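# Stack the upright pallet collar onto the pallet's collar

## Task

Lift the pallet collar that is standing upright and set it squarely onto the collar already resting on the pallet; the job counts only when both collars end up completely seated.

## Robot and tools

Setup: four identical i2rt Big YAM arms, arm1 to arm4. Each has six joints, a five-finger right hand and a wrist camera (arm1_cam_wrist to arm4_cam_wrist). Two fixed room cameras, cam_high and cam_low, look at the scene. All images are 672x504 pixels.

Frame: a single scene frame for every pose, in metres, origin on the floor, +z up. Arm feet (base_link), each facing its own +x: arm1 at (-0.447, -0.868, 0.849), quat_wxyz (0.742, 0.003, 0.001, 0.671); arm2 at (0.229, -0.874, 0.887), (0.662, 0.000, -0.001, 0.750); arm3 at (0.994, -0.074, 0.905), (0.097, 0.003, 0.000, -0.995); arm4 at (-0.899, -0.171, 0.877), (0.989, -0.003, -0.001, -0.149). Reach is roughly 1.07 m from the joint1 axis.

Hand point: it sits 0.045 m ahead of the palm. Its local +z runs along straight fingers, +y points out of the palm, +x runs across the palm away from the thumb. Straight fingers extend about 0.06-0.07 m past the point. A wrist bracket on the little-finger side protrudes and can strike objects. With the thumb turned in front of the palm, the hand can wrap objects around 0.035-0.065 m thick, or handles down to 0.025 m.

Tool move: arguments are arm1, arm2, arm3, arm4 (one object per arm; leave an arm out and it receives nothing new) plus cameras (list of names or ["all"]; [] for none). Inside an arm object:
- joints: absolute targets keyed by name. Arm joints in radians: joint1_rad -2.879..2.879 (base turn, positive counter-clockwise seen from above), joint2_rad 0..3.141 (shoulder), joint3_rad 0..3.019 (elbow), joint4_rad -1.692..1.57 (wrist pitch, positive lifts fingers), joint5_rad -1.57..1.57 (sideways, positive to arm's right), joint6_rad -2.094..2.094 (roll). Hand keys on a -1..1 scale: hand_little, hand_ring, hand_middle, hand_index, hand_thumb_bend (+1 straight/open, -1 curled), hand_thumb_turn (+1 beside palm, -1 opposite fingers), hand_force_limit (setting: closing stops at about 0 N at -1 up to 10 N at +1, 15 N for thumb motors), hand_speed (setting, -0.96..1; full speed from +0.48 up). Scenes begin with force limit 0 and speed -0.8; use -0.94 or slower for gentle grips.
- target: one list of 7 numbers [x, y, z, qw, qx, qy, qz], an absolute hand-point pose in the scene frame, metres. The hand travels a straight line toward it from hand_target. When target is present, joints may contain only hand keys.
- speed: top path speed, 0.002..0.5 m/s (default 0.25), valid only with target; rotation is capped at twice that value in rad/s.
- min_time_s: 0.1..8 s, lower bound on the duration of that arm's joint motions.
All motions in one call start together; all hand paths finish together, paced by the slowest. Paths run 0.5-10 s; an action never exceeds 15 s. Each control step clips the commanded pose to within 100 mm and 20 degrees of the measured one; expect a centimetre or more of error, lag, and overshoot near full stretch. Paths do not avoid obstacles or other arms.

Tool wait: seconds 0..10, optional cameras. Nothing new commanded. Tool zoom_image: camera plus region [x0, y0, x1, y1] in pixels from the top-left, at most 504 by 504, only for cameras in the latest images. show_instructions shows the reference page. finished_scene (scene 1) ends the scene irreversibly; the collars must stay seated afterwards.

Reading results: a move line lists each arm given motion with done or its worst status. joint_status and hand_status words: off_target (resting short, may still push), time_out (arm joints kept near their current spot and keep pushing; send the reported position to relax), not_followed (a safety check withheld the targets; "joint command not followed" or "pose unreachable"), limit_stop_at_motor_heat. on_its_own lists motion nobody commanded this call; its "held at" values are targets. An arm marked "as last shown" was not in the action and repeats old values, with statuses "not commanded". hand is the measured hand-point pose, hand_target the pose the drives aim for. hand_stopped_by gives six words for little, ring, middle, index, thumb_bend, thumb_turn: moving, target, force, stalled or fault. The *_load_n values are fingertip forces in N (positive pushes open); a lost grip shows as loads near 0. Joint velocities are in rad/s; "within noise" means still. Joint torques include gravity; values 3 and 4 wrap at ±28 N m. The pictures line gives image order; images can be slightly older than the state.

Call ordering: if a move or wait is refused (bad range) or hit by a stop, the remaining move, wait and finished_scene calls in that reply are skipped; an invalid call (unknown key or camera) does not cancel them.

Finger motors only start when their target changes by 0.002 or more; to squeeze harder raise hand_force_limit and send a more-closed target; to release send a more-open one. A closing target sent while load already meets the limit is wasted.

Avoid: any hard press between robots, including one hand gripping another's fingers (ends the scene); knocking either collar off the work area or to the floor (fails); slamming fixed or heavy items, dropping parts, or releasing moving parts; overloading fingers. Long pushing, stretched poses or held loads heat motors: MOTOR HOT appears at 85 °C, and at 100 °C the arm goes limp for 30-60 s. Loose objects may occasionally be nudged by outside pushes. Time keeps running while you think, so plan compact calls.

Each tool is called after ">>>" as name([rows], argument=value, ...), one row to a line, values as JSON.

Reference images:

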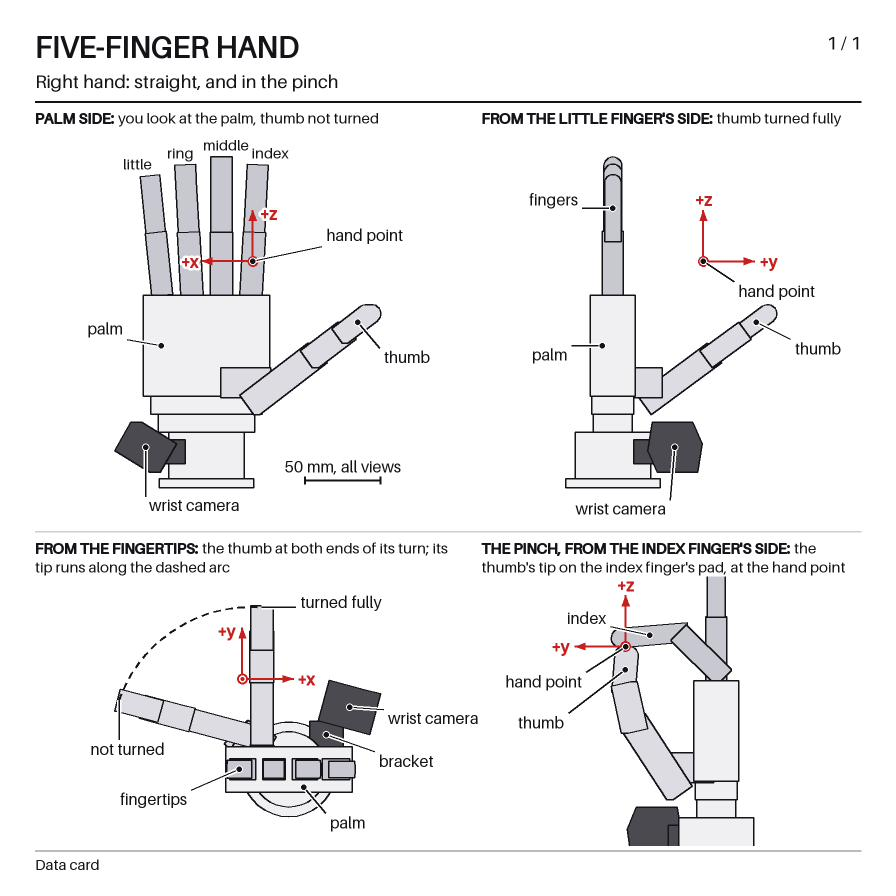

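## Session

>>> move(cameras=["all"])

Scene clock: 0.00 s.
Joint torques (N m): no reading
Heat: arm1: hottest joint5_rad 32 °C; arm2: hottest joint3_rad 31 °C; arm3: hottest joint2_rad 30 °C; arm4: hottest joint4_rad 30 °C.
Joint velocities: within noise
arm1.joint_positions: joint1_rad=-0.062 joint2_rad=+0.580 joint3_rad=+1.412 joint4_rad=-1.466 joint5_rad=+0.004 joint6_rad=-1.123 hand_little=+1.000 hand_ring=+1.000 hand_middle=+1.000 hand_index=+1.000 hand_thumb_turn=+1.000 hand_thumb_bend=+1.000 hand_force_limit=+0.000 hand_speed=-0.800
arm1.joint_status: not commanded
arm1.hand_stopped_by: target,target,target,target,target,target
arm1.little_load_n: 0.0
arm1.ring_load_n: 0.0
arm1.middle_load_n: 0.0
arm1.index_load_n: 0.0
arm1.thumb_bend_load_n: 0.0
arm1.thumb_turn_load_n: 0.0
arm1.hand: x=-0.3738 y=-0.6959 z=+1.3242 quat_wxyz=(-0.363, +0.792, +0.410, +0.271) (m; scene frame)
arm1.hand_target: x=-0.3738 y=-0.6964 z=+1.3335 quat_wxyz=(-0.372, +0.787, +0.407, +0.277) (m; scene frame)
arm1.hand_status: not commanded
arm2.joint_positions: joint1_rad=-0.099 joint2_rad=+0.594 joint3_rad=+1.382 joint4_rad=-1.242 joint5_rad=+0.005 joint6_rad=-1.307 hand_little=+1.000 hand_ring=+1.000 hand_middle=+1.000 hand_index=+1.000 hand_thumb_turn=+1.000 hand_thumb_bend=+1.000 hand_force_limit=+0.000 hand_speed=-0.800
arm2.joint_status: not commanded
arm2.hand_stopped_by: target,target,target,target,target,target
arm2.little_load_n: 0.0
arm2.ring_load_n: 0.0
arm2.middle_load_n: 0.0
arm2.index_load_n: 0.0
arm2.thumb_bend_load_n: 0.0
arm2.thumb_turn_load_n: 0.0
arm2.hand: x=+0.2737 y=-0.6373 z=+1.3986 quat_wxyz=(-0.423, +0.667, +0.523, +0.319) (m; scene frame)
arm2.hand_target: x=+0.2737 y=-0.6391 z=+1.4075 quat_wxyz=(-0.430, +0.663, +0.520, +0.324) (m; scene frame)
arm2.hand_status: not commanded
arm3.joint_positions: joint1_rad=-0.180 joint2_rad=+0.649 joint3_rad=+1.438 joint4_rad=-1.399 joint5_rad=-0.215 joint6_rad=-1.368 hand_little=+1.000 hand_ring=+1.000 hand_middle=+1.000 hand_index=+1.000 hand_thumb_turn=+1.000 hand_thumb_bend=+1.000 hand_force_limit=+0.000 hand_speed=-0.800
arm3.joint_status: not commanded
arm3.hand_stopped_by: target,target,target,target,target,target
arm3.little_load_n: 0.0
arm3.ring_load_n: 0.0
arm3.middle_load_n: 0.0
arm3.index_load_n: 0.0
arm3.thumb_bend_load_n: 0.0
arm3.thumb_turn_load_n: 0.0
arm3.hand: x=+0.7591 y=-0.0674 z=+1.3961 quat_wxyz=(+0.444, -0.034, -0.884, +0.144) (m; scene frame)
arm3.hand_target: x=+0.7594 y=-0.0674 z=+1.4072 quat_wxyz=(+0.455, -0.032, -0.878, +0.145) (m; scene frame)
arm3.hand_status: not commanded
arm4.joint_positions: joint1_rad=+0.165 joint2_rad=+0.592 joint3_rad=+1.411 joint4_rad=-1.198 joint5_rad=-0.235 joint6_rad=-1.053 hand_little=+1.000 hand_ring=+1.000 hand_middle=+1.000 hand_index=+1.000 hand_thumb_turn=+1.000 hand_thumb_bend=+1.000 hand_force_limit=+0.000 hand_speed=-0.800
arm4.joint_status: not commanded
arm4.hand_stopped_by: target,target,target,target,target,target
arm4.little_load_n: 0.0
arm4.ring_load_n: 0.0
arm4.middle_load_n: 0.0
arm4.index_load_n: 0.0
arm4.thumb_bend_load_n: 0.0
arm4.thumb_turn_load_n: 0.0
arm4.hand: x=-0.6633 y=-0.1909 z=+1.4018 quat_wxyz=(-0.200, +0.800, -0.199, +0.530) (m; scene frame)
arm4.hand_target: x=-0.6658 y=-0.1905 z=+1.4111 quat_wxyz=(-0.200, +0.794, -0.196, +0.539) (m; scene frame)
arm4.hand_status: not commanded
pictures: arm1_cam_wrist, arm2_cam_wrist, arm3_cam_wrist, arm4_cam_wrist, cam_high, cam_low

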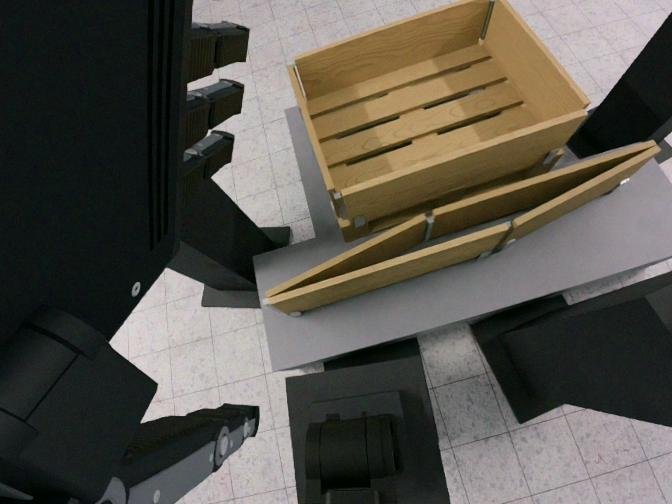

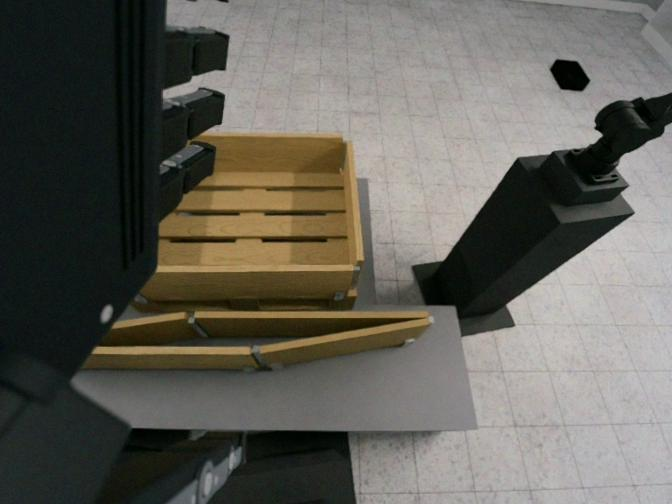

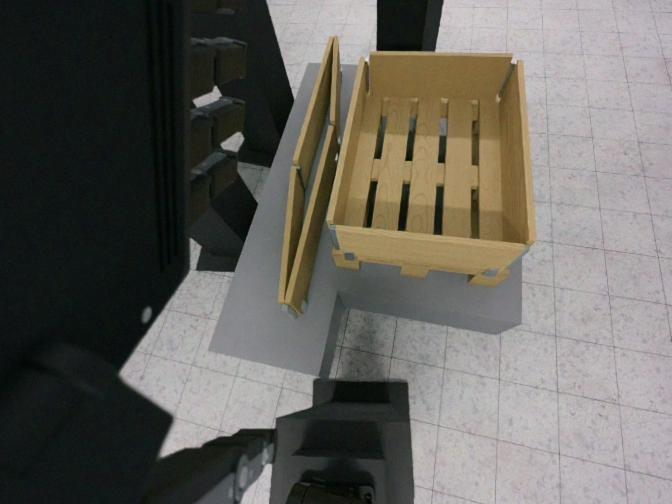

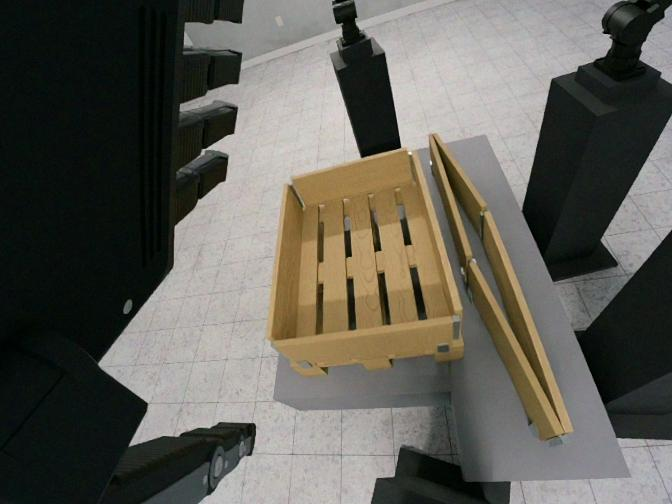

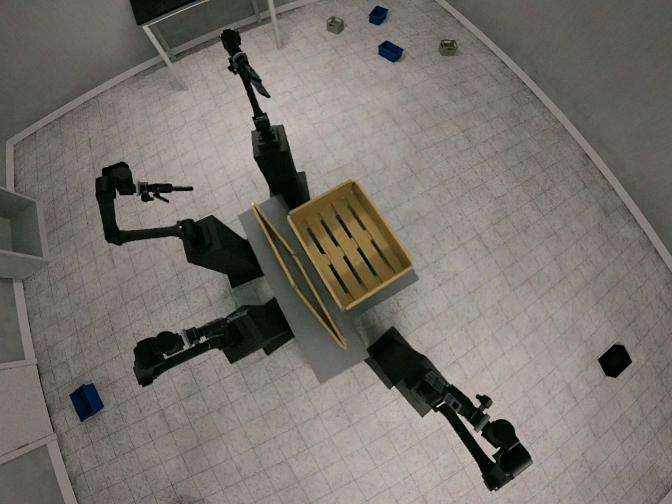

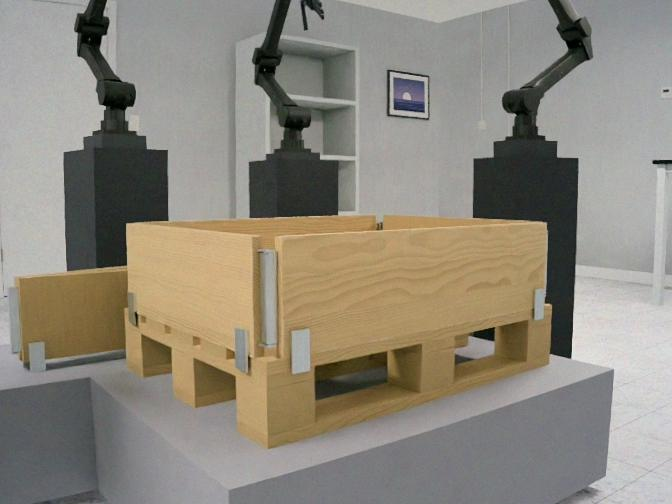

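>>> zoom_image(camera="cam_high", region=[230, 160, 450, 400])

>>> zoom_image(camera="cam_low", region=[0, 150, 504, 504])

>>> zoom_image(camera="arm1_cam_wrist", region=[240, 0, 672, 380])

>>> zoom_image(camera="arm4_cam_wrist", region=[240, 120, 640, 480])

>>> zoom_image(camera="arm3_cam_wrist", region=[200, 20, 560, 380])

Scaled by 2.100 from the camera's 672x504 image, which has a finer 960x720 frame.

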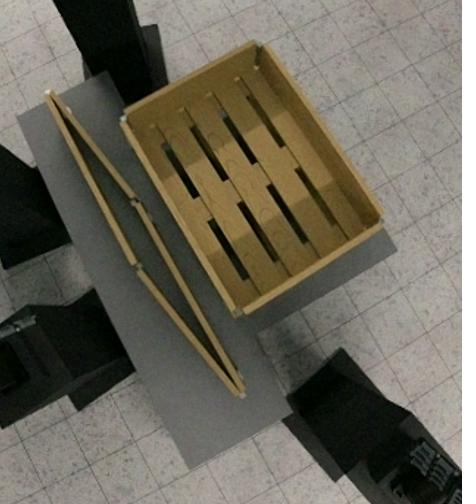

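Scaled by 1.000.

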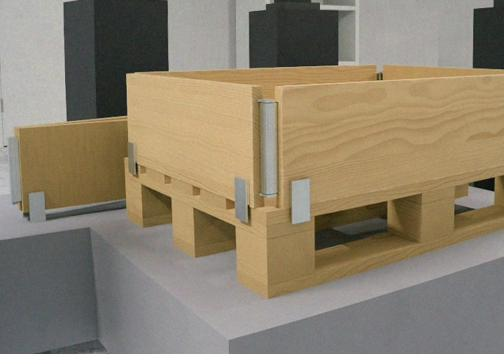

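Scaled by 1.167 from the camera's 672x504 image, which has a finer 960x720 frame.

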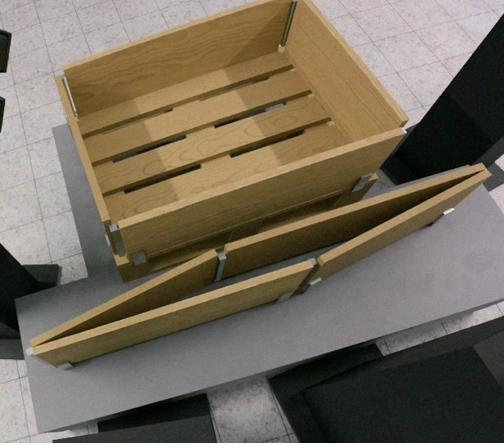

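Scaled by 1.260 from the camera's 672x504 image, which has a finer 960x720 frame.

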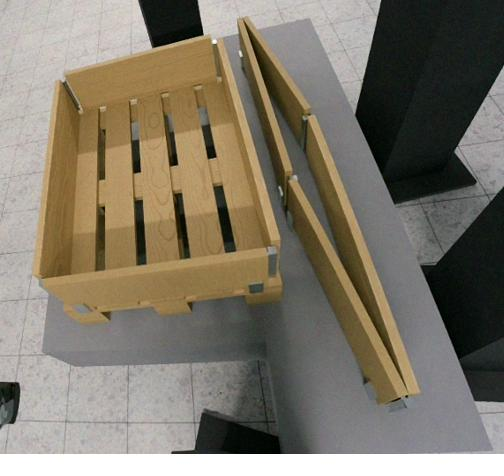

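Scaled by 1.400 from the camera's 672x504 image, which has a finer 960x720 frame.

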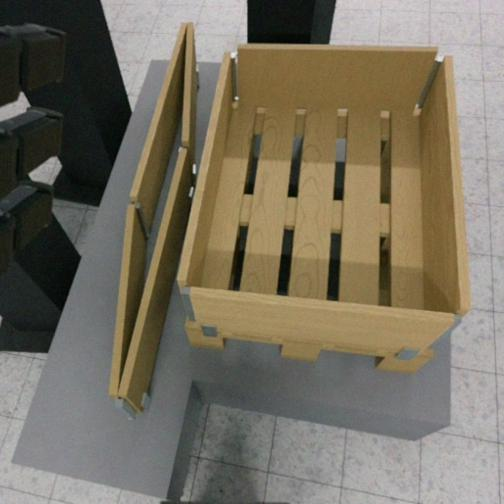

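>>> move(arm1={"target": [-0.28, -0.52, 0.82, 0, 0.9998, 0.0175, 0], "joints": {"hand_thumb_turn": -1}}, arm2={"target": [0.0, -0.51, 0.82, 0, 0.9998, 0.0175, 0], "joints": {"hand_thumb_turn": -1}}, cameras=["arm1_cam_wrist", "arm2_cam_wrist", "cam_high"])

Scene clock: 175.57 s.
Joint torques (N m): arm1=[-0.56 -11.28 8.16 -0.14 0.01 0.08] | arm2=[-0.03 -10.29 7.9 1.29 -0.11 0.03] | arm3=[1.73 2.43 9.58 2.21 -0.21 -0.12] | arm4=[0.5 1.85 9.5 2.43 -0.05 -0.18]
Heat: arm1: hottest joint3_rad 42 °C; arm2: hottest joint3_rad 39 °C; arm3: hottest joint3_rad 33 °C; arm4: hottest joint3_rad 38 °C.
move: arm1 off_target; arm2 off_target
Joint velocities: within noise
arm1.joint_positions: joint1_rad=-0.328 joint2_rad=+1.769 joint3_rad=+1.031 joint4_rad=-0.866 joint5_rad=+0.008 joint6_rad=-0.488 hand_little=+1.000 hand_ring=+1.000 hand_middle=+1.000 hand_index=+1.000 hand_thumb_turn=-1.000 hand_thumb_bend=+1.000 hand_force_limit=+0.000 hand_speed=-0.800
arm1.joint_status: all done
arm1.hand_stopped_by: target,target,target,target,target,target
arm1.little_load_n: 0.0
arm1.ring_load_n: 0.0
arm1.middle_load_n: 0.0
arm1.index_load_n: 0.0
arm1.thumb_bend_load_n: 0.0
arm1.thumb_turn_load_n: 0.0
arm1.hand: x=-0.2916 y=-0.5338 z=+0.8149 quat_wxyz=(+0.015, +0.999, +0.030, -0.006) (m; scene frame)
arm1.hand_target: x=-0.2800 y=-0.5204 z=+0.8203 quat_wxyz=(+0.000, +1.000, +0.018, +0.000) (m; scene frame)
arm1.hand_status: off_target (0.019 m and 2.3 deg from the pose sent, 0.542 m and 74.0 deg at the start)
arm2.joint_positions: joint1_rad=+0.330 joint2_rad=+1.851 joint3_rad=+1.054 joint4_rad=-0.796 joint5_rad=+0.001 joint6_rad=+0.396 hand_little=+1.000 hand_ring=+1.000 hand_middle=+1.000 hand_index=+1.000 hand_thumb_turn=-1.000 hand_thumb_bend=+1.000 hand_force_limit=+0.000 hand_speed=-0.800
arm2.joint_status: all done
arm2.hand_stopped_by: target,target,target,target,target,target
arm2.little_load_n: 0.0
arm2.ring_load_n: 0.0
arm2.middle_load_n: 0.0
arm2.index_load_n: -0.5
arm2.thumb_bend_load_n: 0.0
arm2.thumb_turn_load_n: 0.0
arm2.hand: x=+0.0038 y=-0.5296 z=+0.8222 quat_wxyz=(+0.010, +0.999, +0.030, +0.006) (m; scene frame)
arm2.hand_target: x=+0.0005 y=-0.5104 z=+0.8204 quat_wxyz=(+0.000, +1.000, +0.018, +0.000) (m; scene frame)
arm2.hand_status: off_target (0.020 m and 1.9 deg from the pose sent, 0.653 m and 94.9 deg at the start)
arm3, arm4: as last shown
pictures: arm1_cam_wrist, arm2_cam_wrist, cam_high
camera_calibration:
arm1_cam_wrist: T_world_to_cam=[[0.33719, -0.94129, -0.0165937, -0.389008], [-0.776989, -0.2882, 0.559669, -0.843466], [-0.531594, -0.175822, -0.82855, 0.546038], [0, 0, 0, 1]] pos_world=[-0.233923, -0.513251, 0.918026]
arm2_cam_wrist: T_world_to_cam=[[0.368547, -0.927761, 0.0585945, -0.550132], [-0.808177, -0.28862, 0.513369, -0.574009], [-0.459372, -0.236555, -0.856165, 0.697022], [0, 0, 0, 1]] pos_world=[0.0590407, -0.511178, 0.923679]

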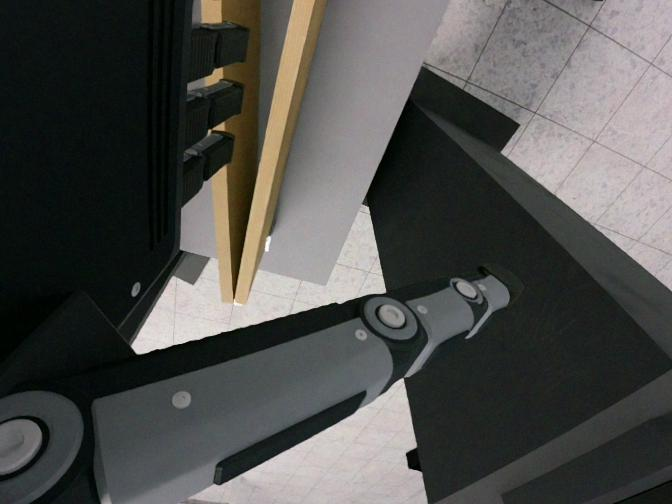

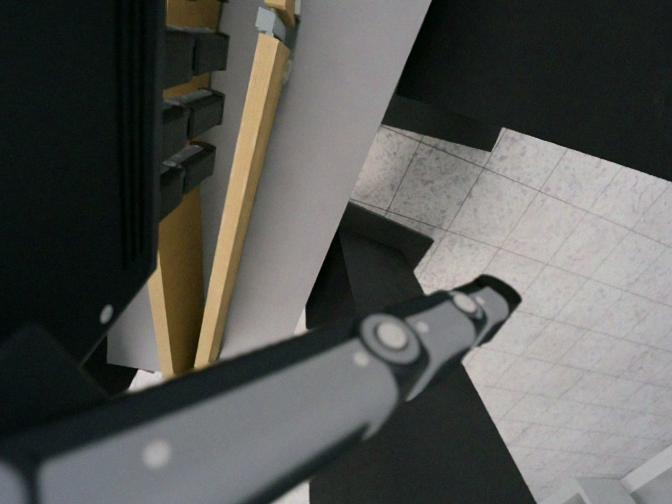

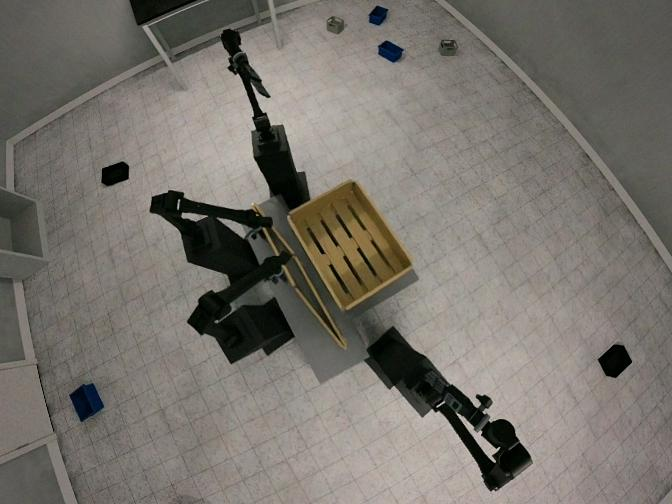

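>>> wait(seconds=0.2, cameras=["all"])

Scene clock: 195.47 s.
Joint torques (N m): arm1=[-0.56 -11.22 8.16 -0.13 0 0.07] | arm2=[0.26 -10.34 7.86 1.28 -0.11 0.02] | arm3=[1.2 2.49 9.47 2.25 -0.23 -0.11] | arm4=[0.44 1.79 9.48 2.43 -0.05 -0.18]
Heat: arm1: hottest joint3_rad 42 °C; arm2: hottest joint3_rad 39 °C; arm3: hottest joint3_rad 33 °C; arm4: hottest joint3_rad 38 °C.
Joint velocities: within noise
arm1.joint_positions: joint1_rad=-0.328 joint2_rad=+1.769 joint3_rad=+1.031 joint4_rad=-0.866 joint5_rad=+0.008 joint6_rad=-0.488 hand_little=+1.000 hand_ring=+1.000 hand_middle=+1.000 hand_index=+1.000 hand_thumb_turn=-1.000 hand_thumb_bend=+1.000 hand_force_limit=+0.000 hand_speed=-0.800
arm1.joint_status: all done
arm1.hand_stopped_by: target,target,target,target,target,target
arm1.little_load_n: 0.0
arm1.ring_load_n: 0.0
arm1.middle_load_n: 0.0
arm1.index_load_n: 0.0
arm1.thumb_bend_load_n: 0.0
arm1.thumb_turn_load_n: 0.0
arm1.hand: x=-0.2916 y=-0.5338 z=+0.8149 quat_wxyz=(+0.015, +0.999, +0.030, -0.006) (m; scene frame)
arm1.hand_target: x=-0.2800 y=-0.5204 z=+0.8203 quat_wxyz=(+0.000, +1.000, +0.018, +0.000) (m; scene frame)
arm1.hand_status: off_target (0.019 m and 2.3 deg from the pose sent, 0.542 m and 74.0 deg at the start)
arm2.joint_positions: joint1_rad=+0.330 joint2_rad=+1.851 joint3_rad=+1.054 joint4_rad=-0.796 joint5_rad=+0.001 joint6_rad=+0.396 hand_little=+1.000 hand_ring=+1.000 hand_middle=+1.000 hand_index=+1.000 hand_thumb_turn=-1.000 hand_thumb_bend=+1.000 hand_force_limit=+0.000 hand_speed=-0.800
arm2.joint_status: all done
arm2.hand_stopped_by: target,target,target,target,target,target
arm2.little_load_n: 0.0
arm2.ring_load_n: 0.0
arm2.middle_load_n: 0.0
arm2.index_load_n: 0.0
arm2.thumb_bend_load_n: -0.5
arm2.thumb_turn_load_n: 0.0
arm2.hand: x=+0.0038 y=-0.5296 z=+0.8222 quat_wxyz=(+0.010, +0.999, +0.030, +0.006) (m; scene frame)
arm2.hand_target: x=+0.0005 y=-0.5104 z=+0.8204 quat_wxyz=(+0.000, +1.000, +0.018, +0.000) (m; scene frame)
arm2.hand_status: off_target (0.020 m and 1.9 deg from the pose sent, 0.653 m and 94.9 deg at the start)
arm3.joint_positions: joint1_rad=-0.180 joint2_rad=+0.649 joint3_rad=+1.438 joint4_rad=-1.399 joint5_rad=-0.215 joint6_rad=-1.368 hand_little=+1.000 hand_ring=+1.000 hand_middle=+1.000 hand_index=+1.000 hand_thumb_turn=+1.000 hand_thumb_bend=+1.000 hand_force_limit=+0.000 hand_speed=-0.800
arm3.joint_status: not commanded
arm3.hand_stopped_by: target,target,target,target,target,target
arm3.little_load_n: 0.0
arm3.ring_load_n: 0.0
arm3.middle_load_n: 0.0
arm3.index_load_n: 0.0
arm3.thumb_bend_load_n: 0.0
arm3.thumb_turn_load_n: 0.0
arm3.hand: x=+0.7591 y=-0.0674 z=+1.3961 quat_wxyz=(+0.444, -0.034, -0.884, +0.144) (m; scene frame)
arm3.hand_target: x=+0.7594 y=-0.0674 z=+1.4072 quat_wxyz=(+0.455, -0.032, -0.878, +0.145) (m; scene frame)
arm3.hand_status: not commanded
arm4.joint_positions: joint1_rad=+0.165 joint2_rad=+0.592 joint3_rad=+1.411 joint4_rad=-1.198 joint5_rad=-0.235 joint6_rad=-1.053 hand_little=+1.000 hand_ring=+1.000 hand_middle=+1.000 hand_index=+1.000 hand_thumb_turn=+1.000 hand_thumb_bend=+1.000 hand_force_limit=+0.000 hand_speed=-0.800
arm4.joint_status: not commanded
arm4.hand_stopped_by: target,target,target,target,target,target
arm4.little_load_n: 0.0
arm4.ring_load_n: 0.0
arm4.middle_load_n: 0.0
arm4.index_load_n: 0.0
arm4.thumb_bend_load_n: 0.0
arm4.thumb_turn_load_n: 0.0
arm4.hand: x=-0.6633 y=-0.1909 z=+1.4018 quat_wxyz=(-0.200, +0.800, -0.199, +0.530) (m; scene frame)
arm4.hand_target: x=-0.6658 y=-0.1905 z=+1.4111 quat_wxyz=(-0.200, +0.794, -0.196, +0.539) (m; scene frame)
arm4.hand_status: not commanded
wait: 0.20 s; at rest from the start
pictures: arm1_cam_wrist, arm2_cam_wrist, arm3_cam_wrist, arm4_cam_wrist, cam_high, cam_low
camera_calibration:
arm1_cam_wrist: T_world_to_cam=[[0.33719, -0.94129, -0.0165937, -0.389008], [-0.776989, -0.2882, 0.559669, -0.843466], [-0.531594, -0.175822, -0.82855, 0.546038], [0, 0, 0, 1]] pos_world=[-0.233923, -0.513251, 0.918026]
arm2_cam_wrist: T_world_to_cam=[[0.368547, -0.927761, 0.0585945, -0.550132], [-0.808177, -0.28862, 0.513369, -0.574009], [-0.459372, -0.236555, -0.856165, 0.697022], [0, 0, 0, 1]] pos_world=[0.0590407, -0.511178, 0.923679]

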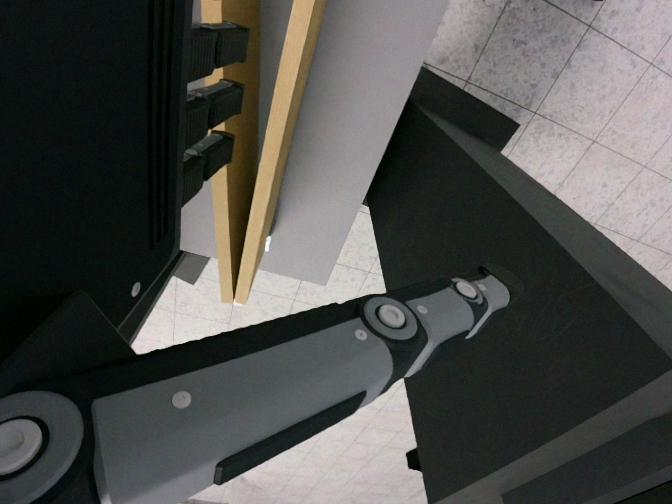

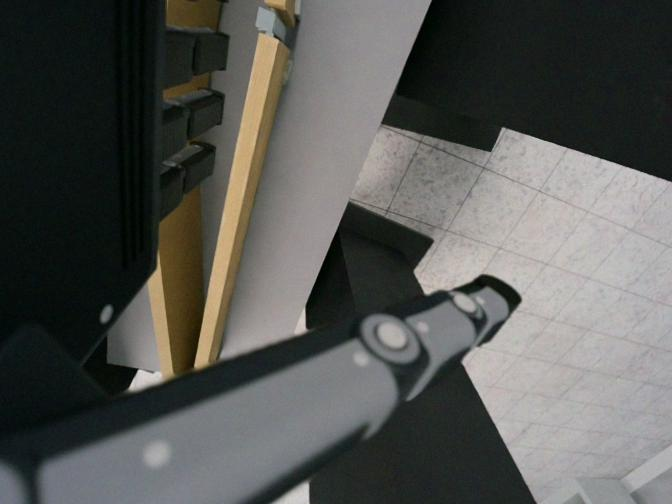

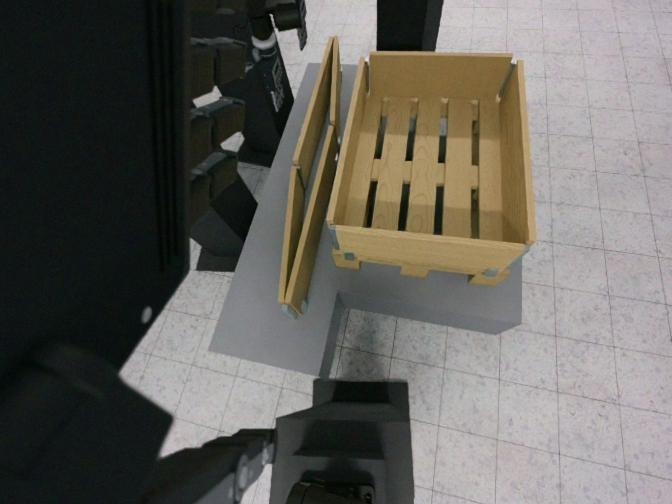

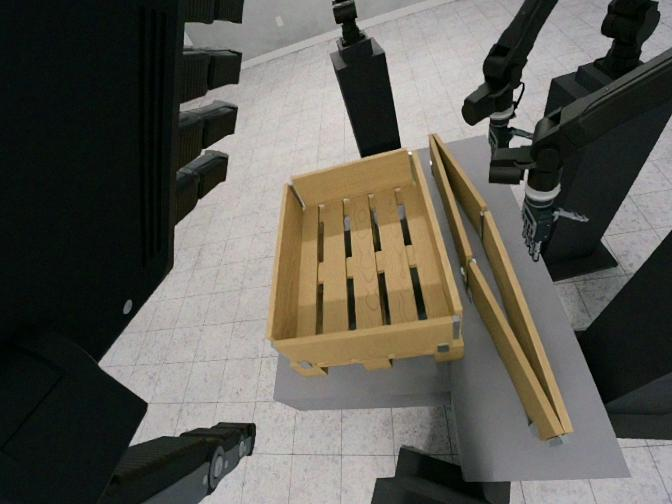

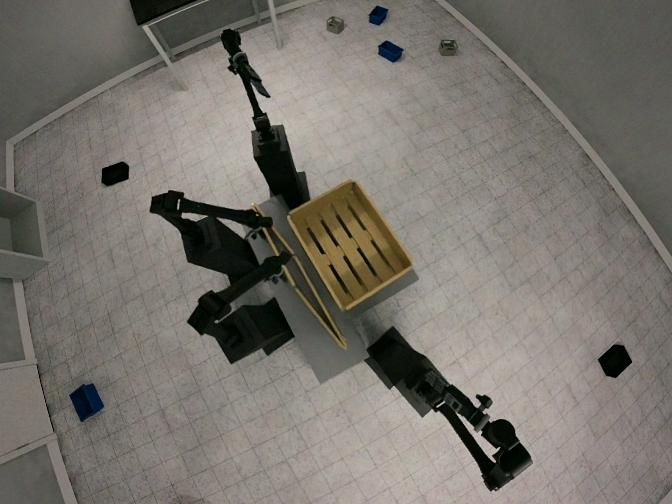

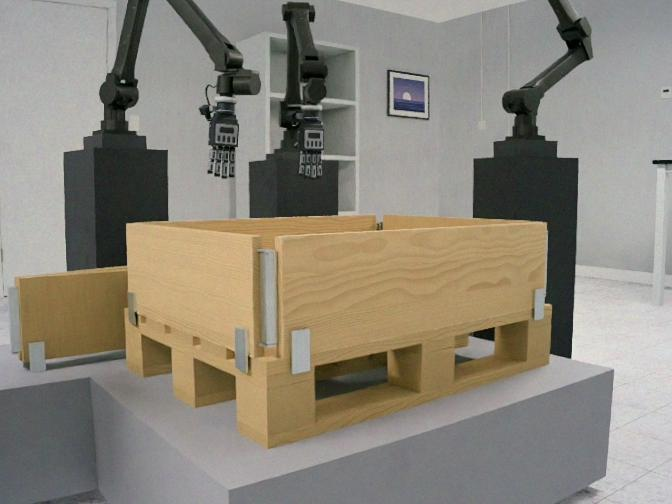

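>>> zoom_image(camera="arm2_cam_wrist", region=[100, 0, 400, 200])

>>> zoom_image(camera="arm1_cam_wrist", region=[150, 0, 400, 330])

>>> zoom_image(camera="arm4_cam_wrist", region=[400, 120, 600, 320])

>>> zoom_image(camera="arm3_cam_wrist", region=[250, 20, 450, 220])

Scaled by 1.680 from the camera's 672x504 image, which has a finer 960x720 frame.

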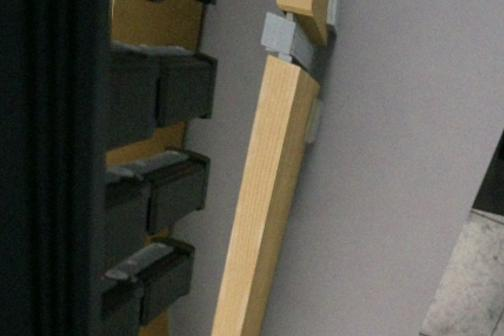

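Scaled by 1.527 from the camera's 672x504 image, which has a finer 960x720 frame.

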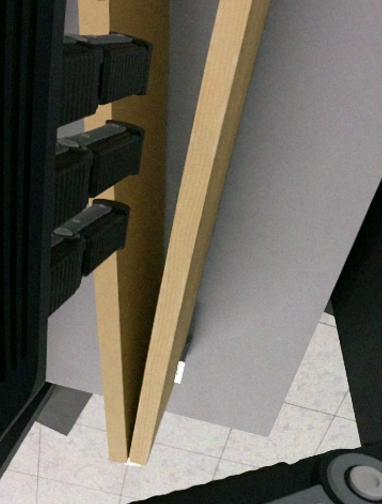

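Scaled by 2.520 from the camera's 672x504 image, which has a finer 960x720 frame.

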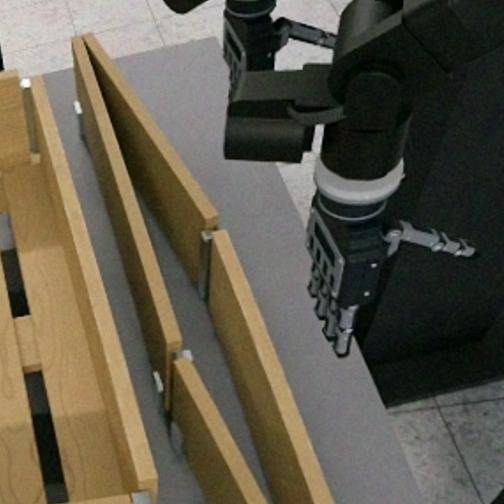

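Scaled by 2.520 from the camera's 672x504 image, which has a finer 960x720 frame.

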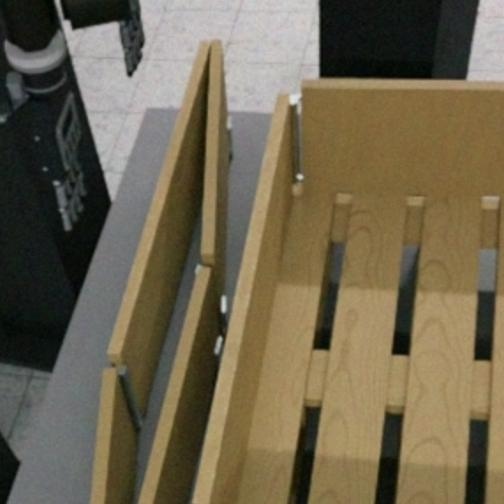

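>>> zoom_image(camera="arm2_cam_wrist", region=[220, 0, 320, 100])

>>> zoom_image(camera="arm2_cam_wrist", region=[140, 180, 320, 400])

Scaled by 5.040 from the camera's 672x504 image, which has a finer 960x720 frame.

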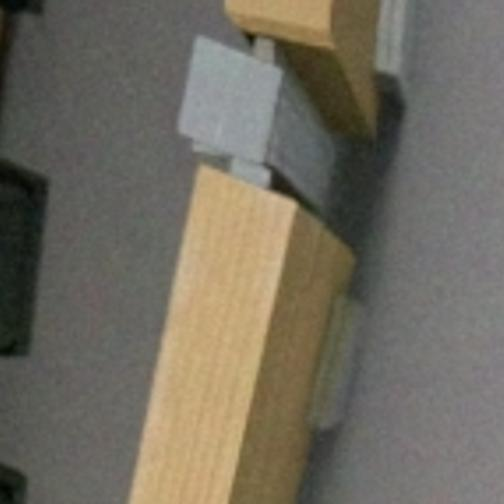

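Scaled by 2.291 from the camera's 672x504 image, which has a finer 960x720 frame.

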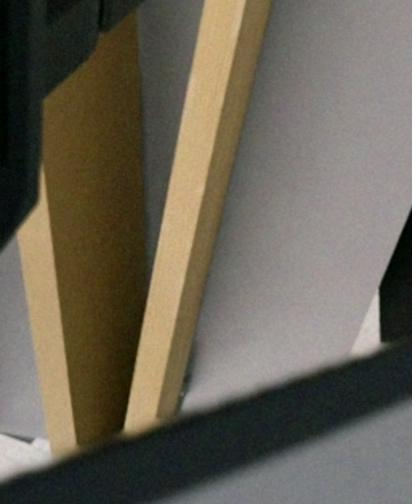

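>>> zoom_image(camera="cam_low", region=[190, 90, 350, 200])

>>> zoom_image(camera="cam_high", region=[230, 190, 330, 290])

Scaled by 3.150 from the camera's 672x504 image, which has a finer 960x720 frame.

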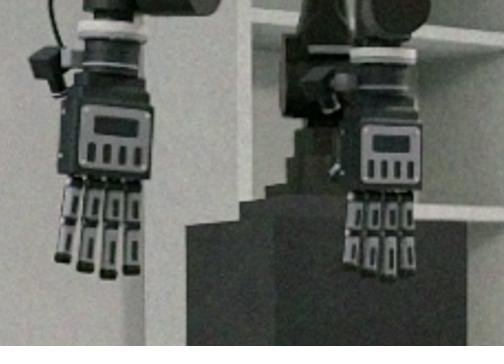

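Scaled by 5.040 from the camera's 672x504 image, which has a finer 960x720 frame.

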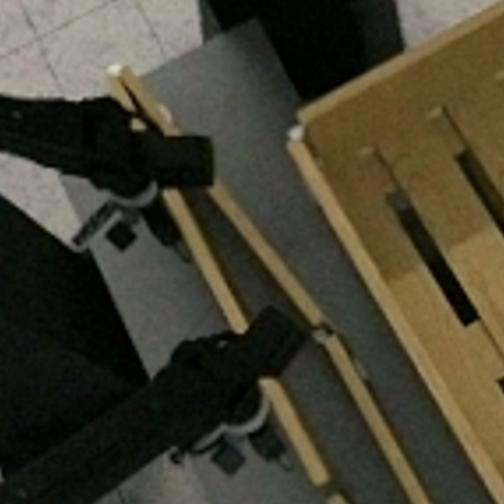

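>>> move(arm1={"target": [-0.178, -0.480, 0.655, 0, 1.0, 0.007, 0], "speed": 0.15}, arm2={"target": [-0.033, -0.471, 0.65, 0, 1.0, 0.007, 0], "speed": 0.15}, cameras=["arm1_cam_wrist", "arm2_cam_wrist", "cam_high", "arm4_cam_wrist"])

Scene clock: 287.80 s.
Joint torques (N m): arm1=[-0.32 -15.27 6.52 -0.02 0.03 -0.12] | arm2=[1.96 -13.22 5.71 1.33 -0.12 0.04] | arm3=[1.14 2.26 9.63 2.24 -0.24 -0.08] | arm4=[0.44 1.79 9.48 2.45 -0.05 -0.18]
Heat: arm1: hottest joint3_rad 44 °C; arm2: hottest joint3_rad 39 °C; arm3: hottest joint3_rad 33 °C; arm4: hottest joint3_rad 39 °C.
move: arm1 off_target; arm2 off_target
Joint velocities: within noise
arm1.joint_positions: joint1_rad=-0.473 joint2_rad=+2.243 joint3_rad=+1.289 joint4_rad=-0.642 joint5_rad=+0.008 joint6_rad=-0.592 hand_little=+1.000 hand_ring=+1.000 hand_middle=+1.000 hand_index=+1.000 hand_thumb_turn=-1.000 hand_thumb_bend=+1.000 hand_force_limit=+0.000 hand_speed=-0.800
arm1.joint_status: not commanded
arm1.hand_stopped_by: target,target,target,target,target,target
arm1.little_load_n: 0.0
arm1.ring_load_n: 0.0
arm1.middle_load_n: 0.0
arm1.index_load_n: 0.0
arm1.thumb_bend_load_n: 0.0
arm1.thumb_turn_load_n: 0.0
arm1.hand: x=-0.1916 y=-0.4887 z=+0.6553 quat_wxyz=(+0.011, +1.000, +0.009, -0.006) (m; scene frame)
arm1.hand_target: x=-0.1781 y=-0.4804 z=+0.6552 quat_wxyz=(+0.000, +1.000, +0.007, +0.000) (m; scene frame)
arm1.hand_status: off_target (0.016 m and 1.5 deg from the pose sent, 0.203 m and 3.2 deg at the start)
arm2.joint_positions: joint1_rad=+0.330 joint2_rad=+2.288 joint3_rad=+1.239 joint4_rad=-0.532 joint5_rad=+0.001 joint6_rad=+0.441 hand_little=+1.000 hand_ring=+1.000 hand_middle=+1.000 hand_index=+1.000 hand_thumb_turn=-1.000 hand_thumb_bend=+1.000 hand_force_limit=+0.000 hand_speed=-0.800
arm2.joint_status: not commanded
arm2.hand_stopped_by: target,target,target,target,target,target
arm2.little_load_n: 0.0
arm2.ring_load_n: 0.0
arm2.middle_load_n: 0.0
arm2.index_load_n: 0.0
arm2.thumb_bend_load_n: 0.0
arm2.thumb_turn_load_n: 0.0
arm2.hand: x=-0.0238 y=-0.4769 z=+0.6593 quat_wxyz=(+0.004, +1.000, +0.007, +0.003) (m; scene frame)
arm2.hand_target: x=-0.0327 y=-0.4714 z=+0.6503 quat_wxyz=(+0.000, +1.000, +0.007, +0.000) (m; scene frame)
arm2.hand_status: off_target (0.014 m and 0.6 deg from the pose sent, 0.186 m and 2.9 deg at the start)
arm3, arm4: as last shown
pictures: arm1_cam_wrist, arm2_cam_wrist, arm4_cam_wrist, cam_high
camera_calibration:
arm1_cam_wrist: T_world_to_cam=[[0.298077, -0.954252, -0.0235298, -0.392144], [-0.788335, -0.259999, 0.557609, -0.650549], [-0.538218, -0.147661, -0.82977, 0.488103], [0, 0, 0, 1]] pos_world=[-0.133256, -0.471273, 0.758538]
arm2_cam_wrist: T_world_to_cam=[[0.326287, -0.944175, 0.0455078, -0.48167], [-0.817808, -0.257819, 0.514508, -0.483849], [-0.474053, -0.205094, -0.856277, 0.572006], [0, 0, 0, 1]] pos_world=[0.032628, -0.462211, 0.76066]

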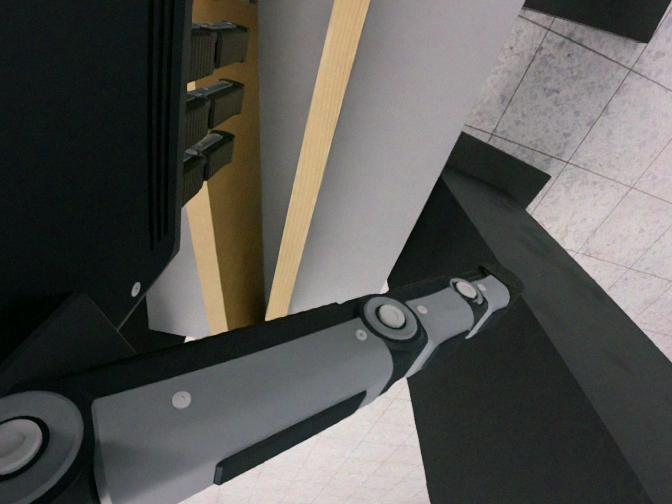

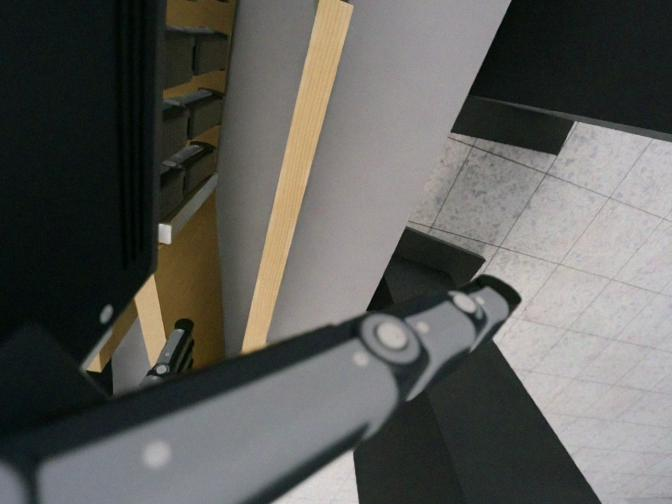

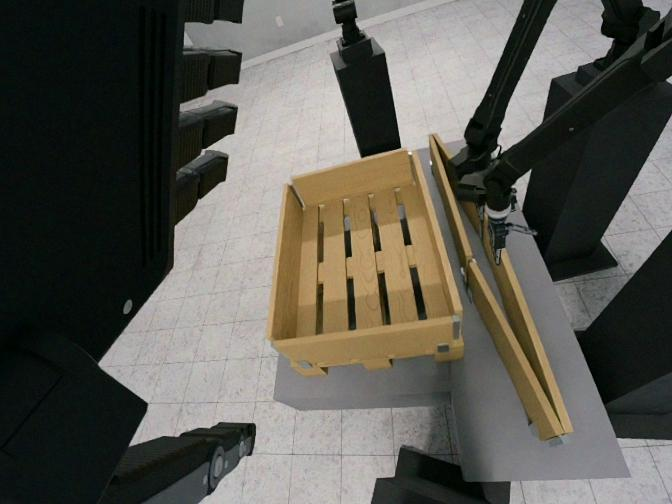

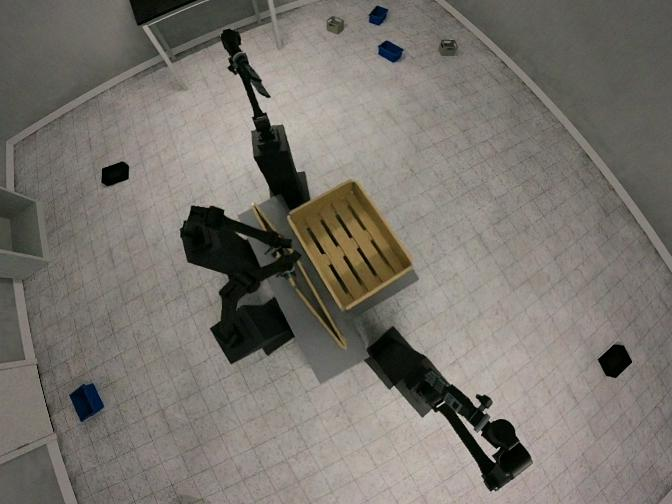

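>>> zoom_image(camera="arm1_cam_wrist", region=[180, 0, 420, 330])

>>> zoom_image(camera="arm2_cam_wrist", region=[140, 0, 400, 380])

Scaled by 1.527 from the camera's 672x504 image, which has a finer 960x720 frame.

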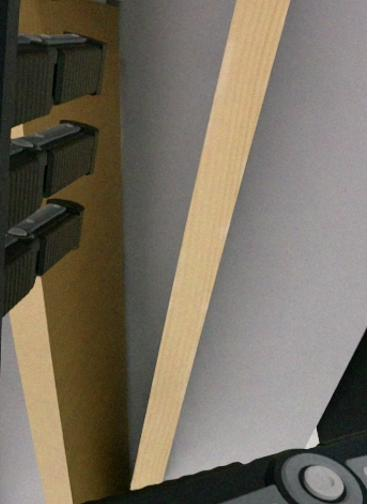

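Scaled by 1.326 from the camera's 672x504 image, which has a finer 960x720 frame.

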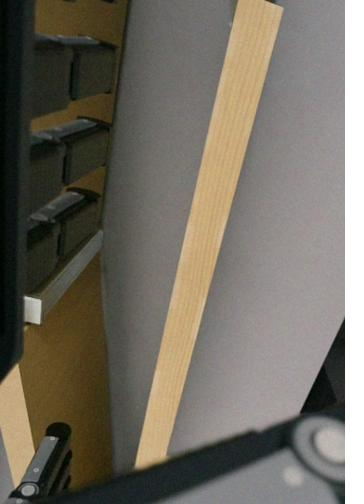

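>>> move(arm1={"target": [-0.1785, -0.488, 0.490, 0, 0.9998, 0.0192, 0], "speed": 0.1}, arm2={"target": [-0.043, -0.4855, 0.483, 0, 0.9998, 0.0218, 0], "speed": 0.1}, cameras=["arm1_cam_wrist", "arm2_cam_wrist", "cam_high", "arm4_cam_wrist"])

Scene clock: 327.20 s.
Joint torques (N m): arm1=[-0.67 -16.26 4.51 0.12 0.03 -0.11] | arm2=[1.14 -17.2 2.61 0.57 -0.02 -0.06] | arm3=[1.44 2.37 9.52 2.29 -0.26 -0.1] | arm4=[0.44 1.79 9.48 2.45 -0.05 -0.18]
Heat: arm1: hottest joint3_rad 41 °C; arm2: hottest joint3_rad 37 °C; arm3: hottest joint3_rad 34 °C; arm4: hottest joint3_rad 39 °C.
move: arm1 off_target; arm2 not_followed
Joint velocities: within noise
arm1.joint_positions: joint1_rad=-0.476 joint2_rad=+2.608 joint3_rad=+1.427 joint4_rad=-0.410 joint5_rad=+0.008 joint6_rad=-0.623 hand_little=+1.000 hand_ring=+1.000 hand_middle=+1.000 hand_index=+1.000 hand_thumb_turn=-1.000 hand_thumb_bend=+1.000 hand_force_limit=+0.000 hand_speed=-0.800
arm1.joint_status: not commanded
arm1.hand_stopped_by: target,target,target,target,target,target
arm1.little_load_n: 0.0
arm1.ring_load_n: 0.0
arm1.middle_load_n: 0.0
arm1.index_load_n: 0.0
arm1.thumb_bend_load_n: 0.0
arm1.thumb_turn_load_n: 0.0
arm1.hand: x=-0.1910 y=-0.4921 z=+0.4932 quat_wxyz=(+0.009, +1.000, +0.023, -0.005) (m; scene frame)
arm1.hand_target: x=-0.1786 y=-0.4882 z=+0.4903 quat_wxyz=(+0.000, +1.000, +0.019, +0.000) (m; scene frame)
arm1.hand_status: off_target (0.013 m and 1.2 deg from the pose sent, 0.166 m and 1.8 deg at the start)
arm2.joint_positions: joint1_rad=+0.336 joint2_rad=+2.420 joint3_rad=+1.279 joint4_rad=-0.382 joint5_rad=+0.001 joint6_rad=+0.441 hand_little=+1.000 hand_ring=+1.000 hand_middle=+1.000 hand_index=+1.000 hand_thumb_turn=-1.000 hand_thumb_bend=+1.000 hand_force_limit=+0.000 hand_speed=-0.800
arm2.joint_status: not commanded
arm2.hand_stopped_by: target,target,target,target,target,target
arm2.little_load_n: 0.0
arm2.ring_load_n: 0.0
arm2.middle_load_n: 0.0
arm2.index_load_n: 0.0
arm2.thumb_bend_load_n: 0.0
arm2.thumb_turn_load_n: 0.0
arm2.on_its_own: joint4_rad is held at -0.393, not at its first target -0.520
arm2.hand: x=-0.0318 y=-0.4666 z=+0.5996 quat_wxyz=(-0.022, +1.000, +0.010, -0.009) (m; scene frame)
arm2.hand_target: x=-0.0319 y=-0.4664 z=+0.6061 quat_wxyz=(-0.021, +1.000, +0.010, -0.009) (m; scene frame)
arm2.hand_status: not_followed (0.119 m and 3.0 deg from the pose sent, 0.178 m and 1.8 deg at the start; pose on its path clipped on 57 of 90 steps)
arm3, arm4: as last shown
arm4.little_load_n: -0.5
pictures: arm1_cam_wrist, arm2_cam_wrist, arm4_cam_wrist, cam_high
led back after a hold (arm2 arm): the arm was led back toward your command in small steps, so it may still be short of it.
pose unreachable (arm1 arm): on one or more control steps of this call this arm could not follow its commanded pose, so it was not sent that pose on those steps. It may still have moved: this result reports where it is.
cause: moving toward the commanded pose would bring a part of the arm too close to another arm (the arm2 arm, along the way the arms are being sent, or toward where that arm still pushes).
pose unreachable (arm2 arm): on one or more control steps of this call this arm could not follow its commanded pose, so it was not sent that pose on those steps. On the call's last step it was still not sent that pose. It may still have moved: this result reports where it is.
cause: moving toward the commanded pose would bring a part of the arm too close to another arm (the arm1 arm, along the way the arms are being sent, or toward where that arm still pushes).
camera_calibration:
arm1_cam_wrist: T_world_to_cam=[[0.324578, -0.945462, -0.0274035, -0.388131], [-0.782068, -0.284555, 0.554435, -0.569871], [-0.531995, -0.158526, -0.831776, 0.350366], [0, 0, 0, 1]] pos_world=[-0.133307, -0.473581, 0.596746]
arm2_cam_wrist: T_world_to_cam=[[0.332217, -0.943136, -0.0112653, -0.431899], [-0.803104, -0.289114, 0.520996, -0.475066], [-0.494627, -0.164036, -0.853485, 0.536065], [0, 0, 0, 1]] pos_world=[0.0271089, -0.456753, 0.700165]

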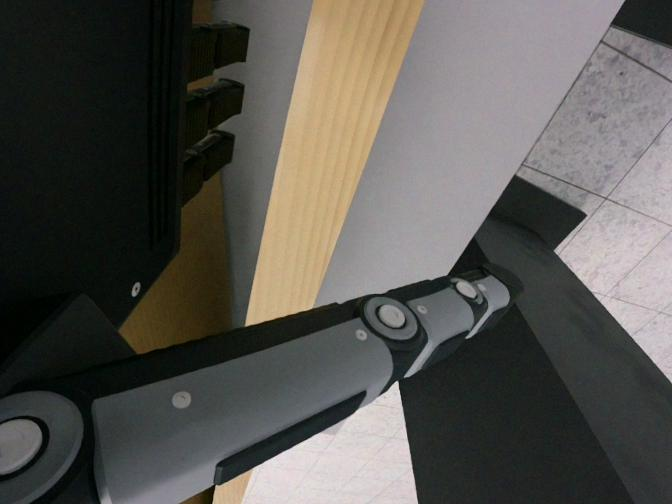

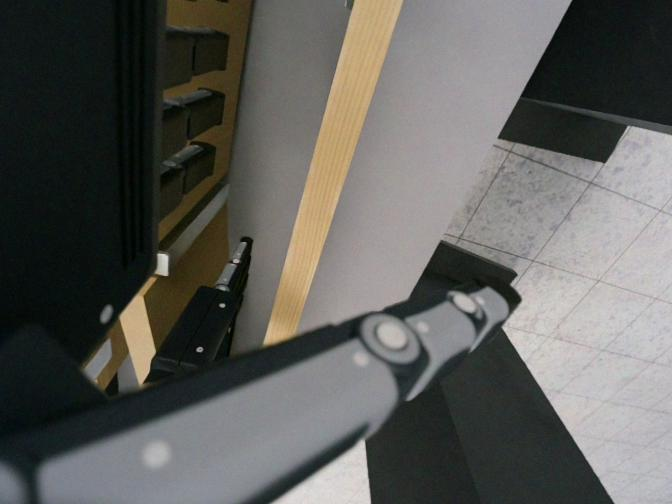

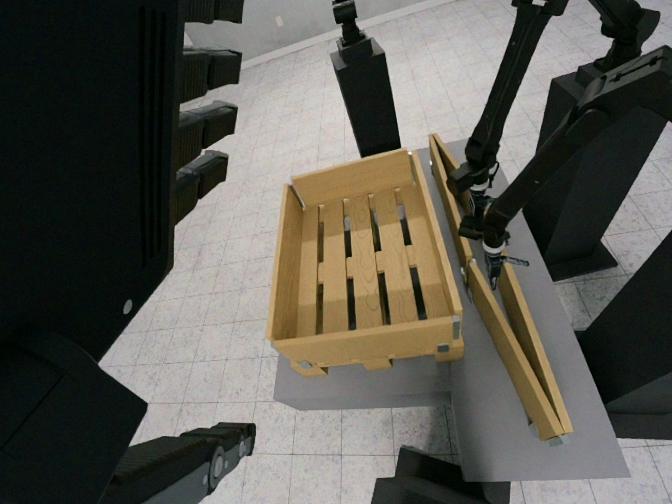

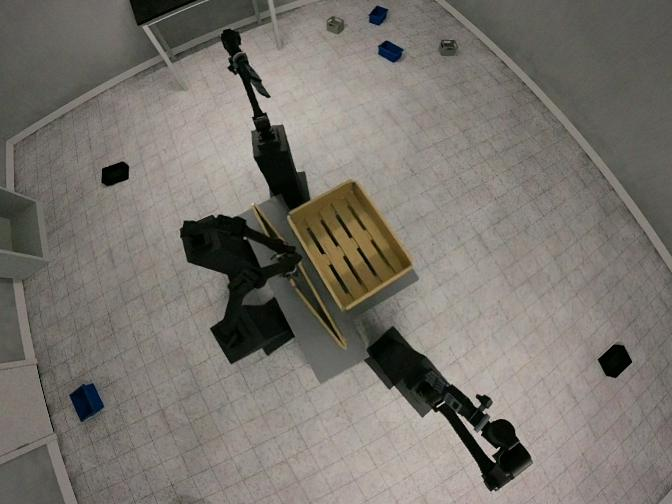

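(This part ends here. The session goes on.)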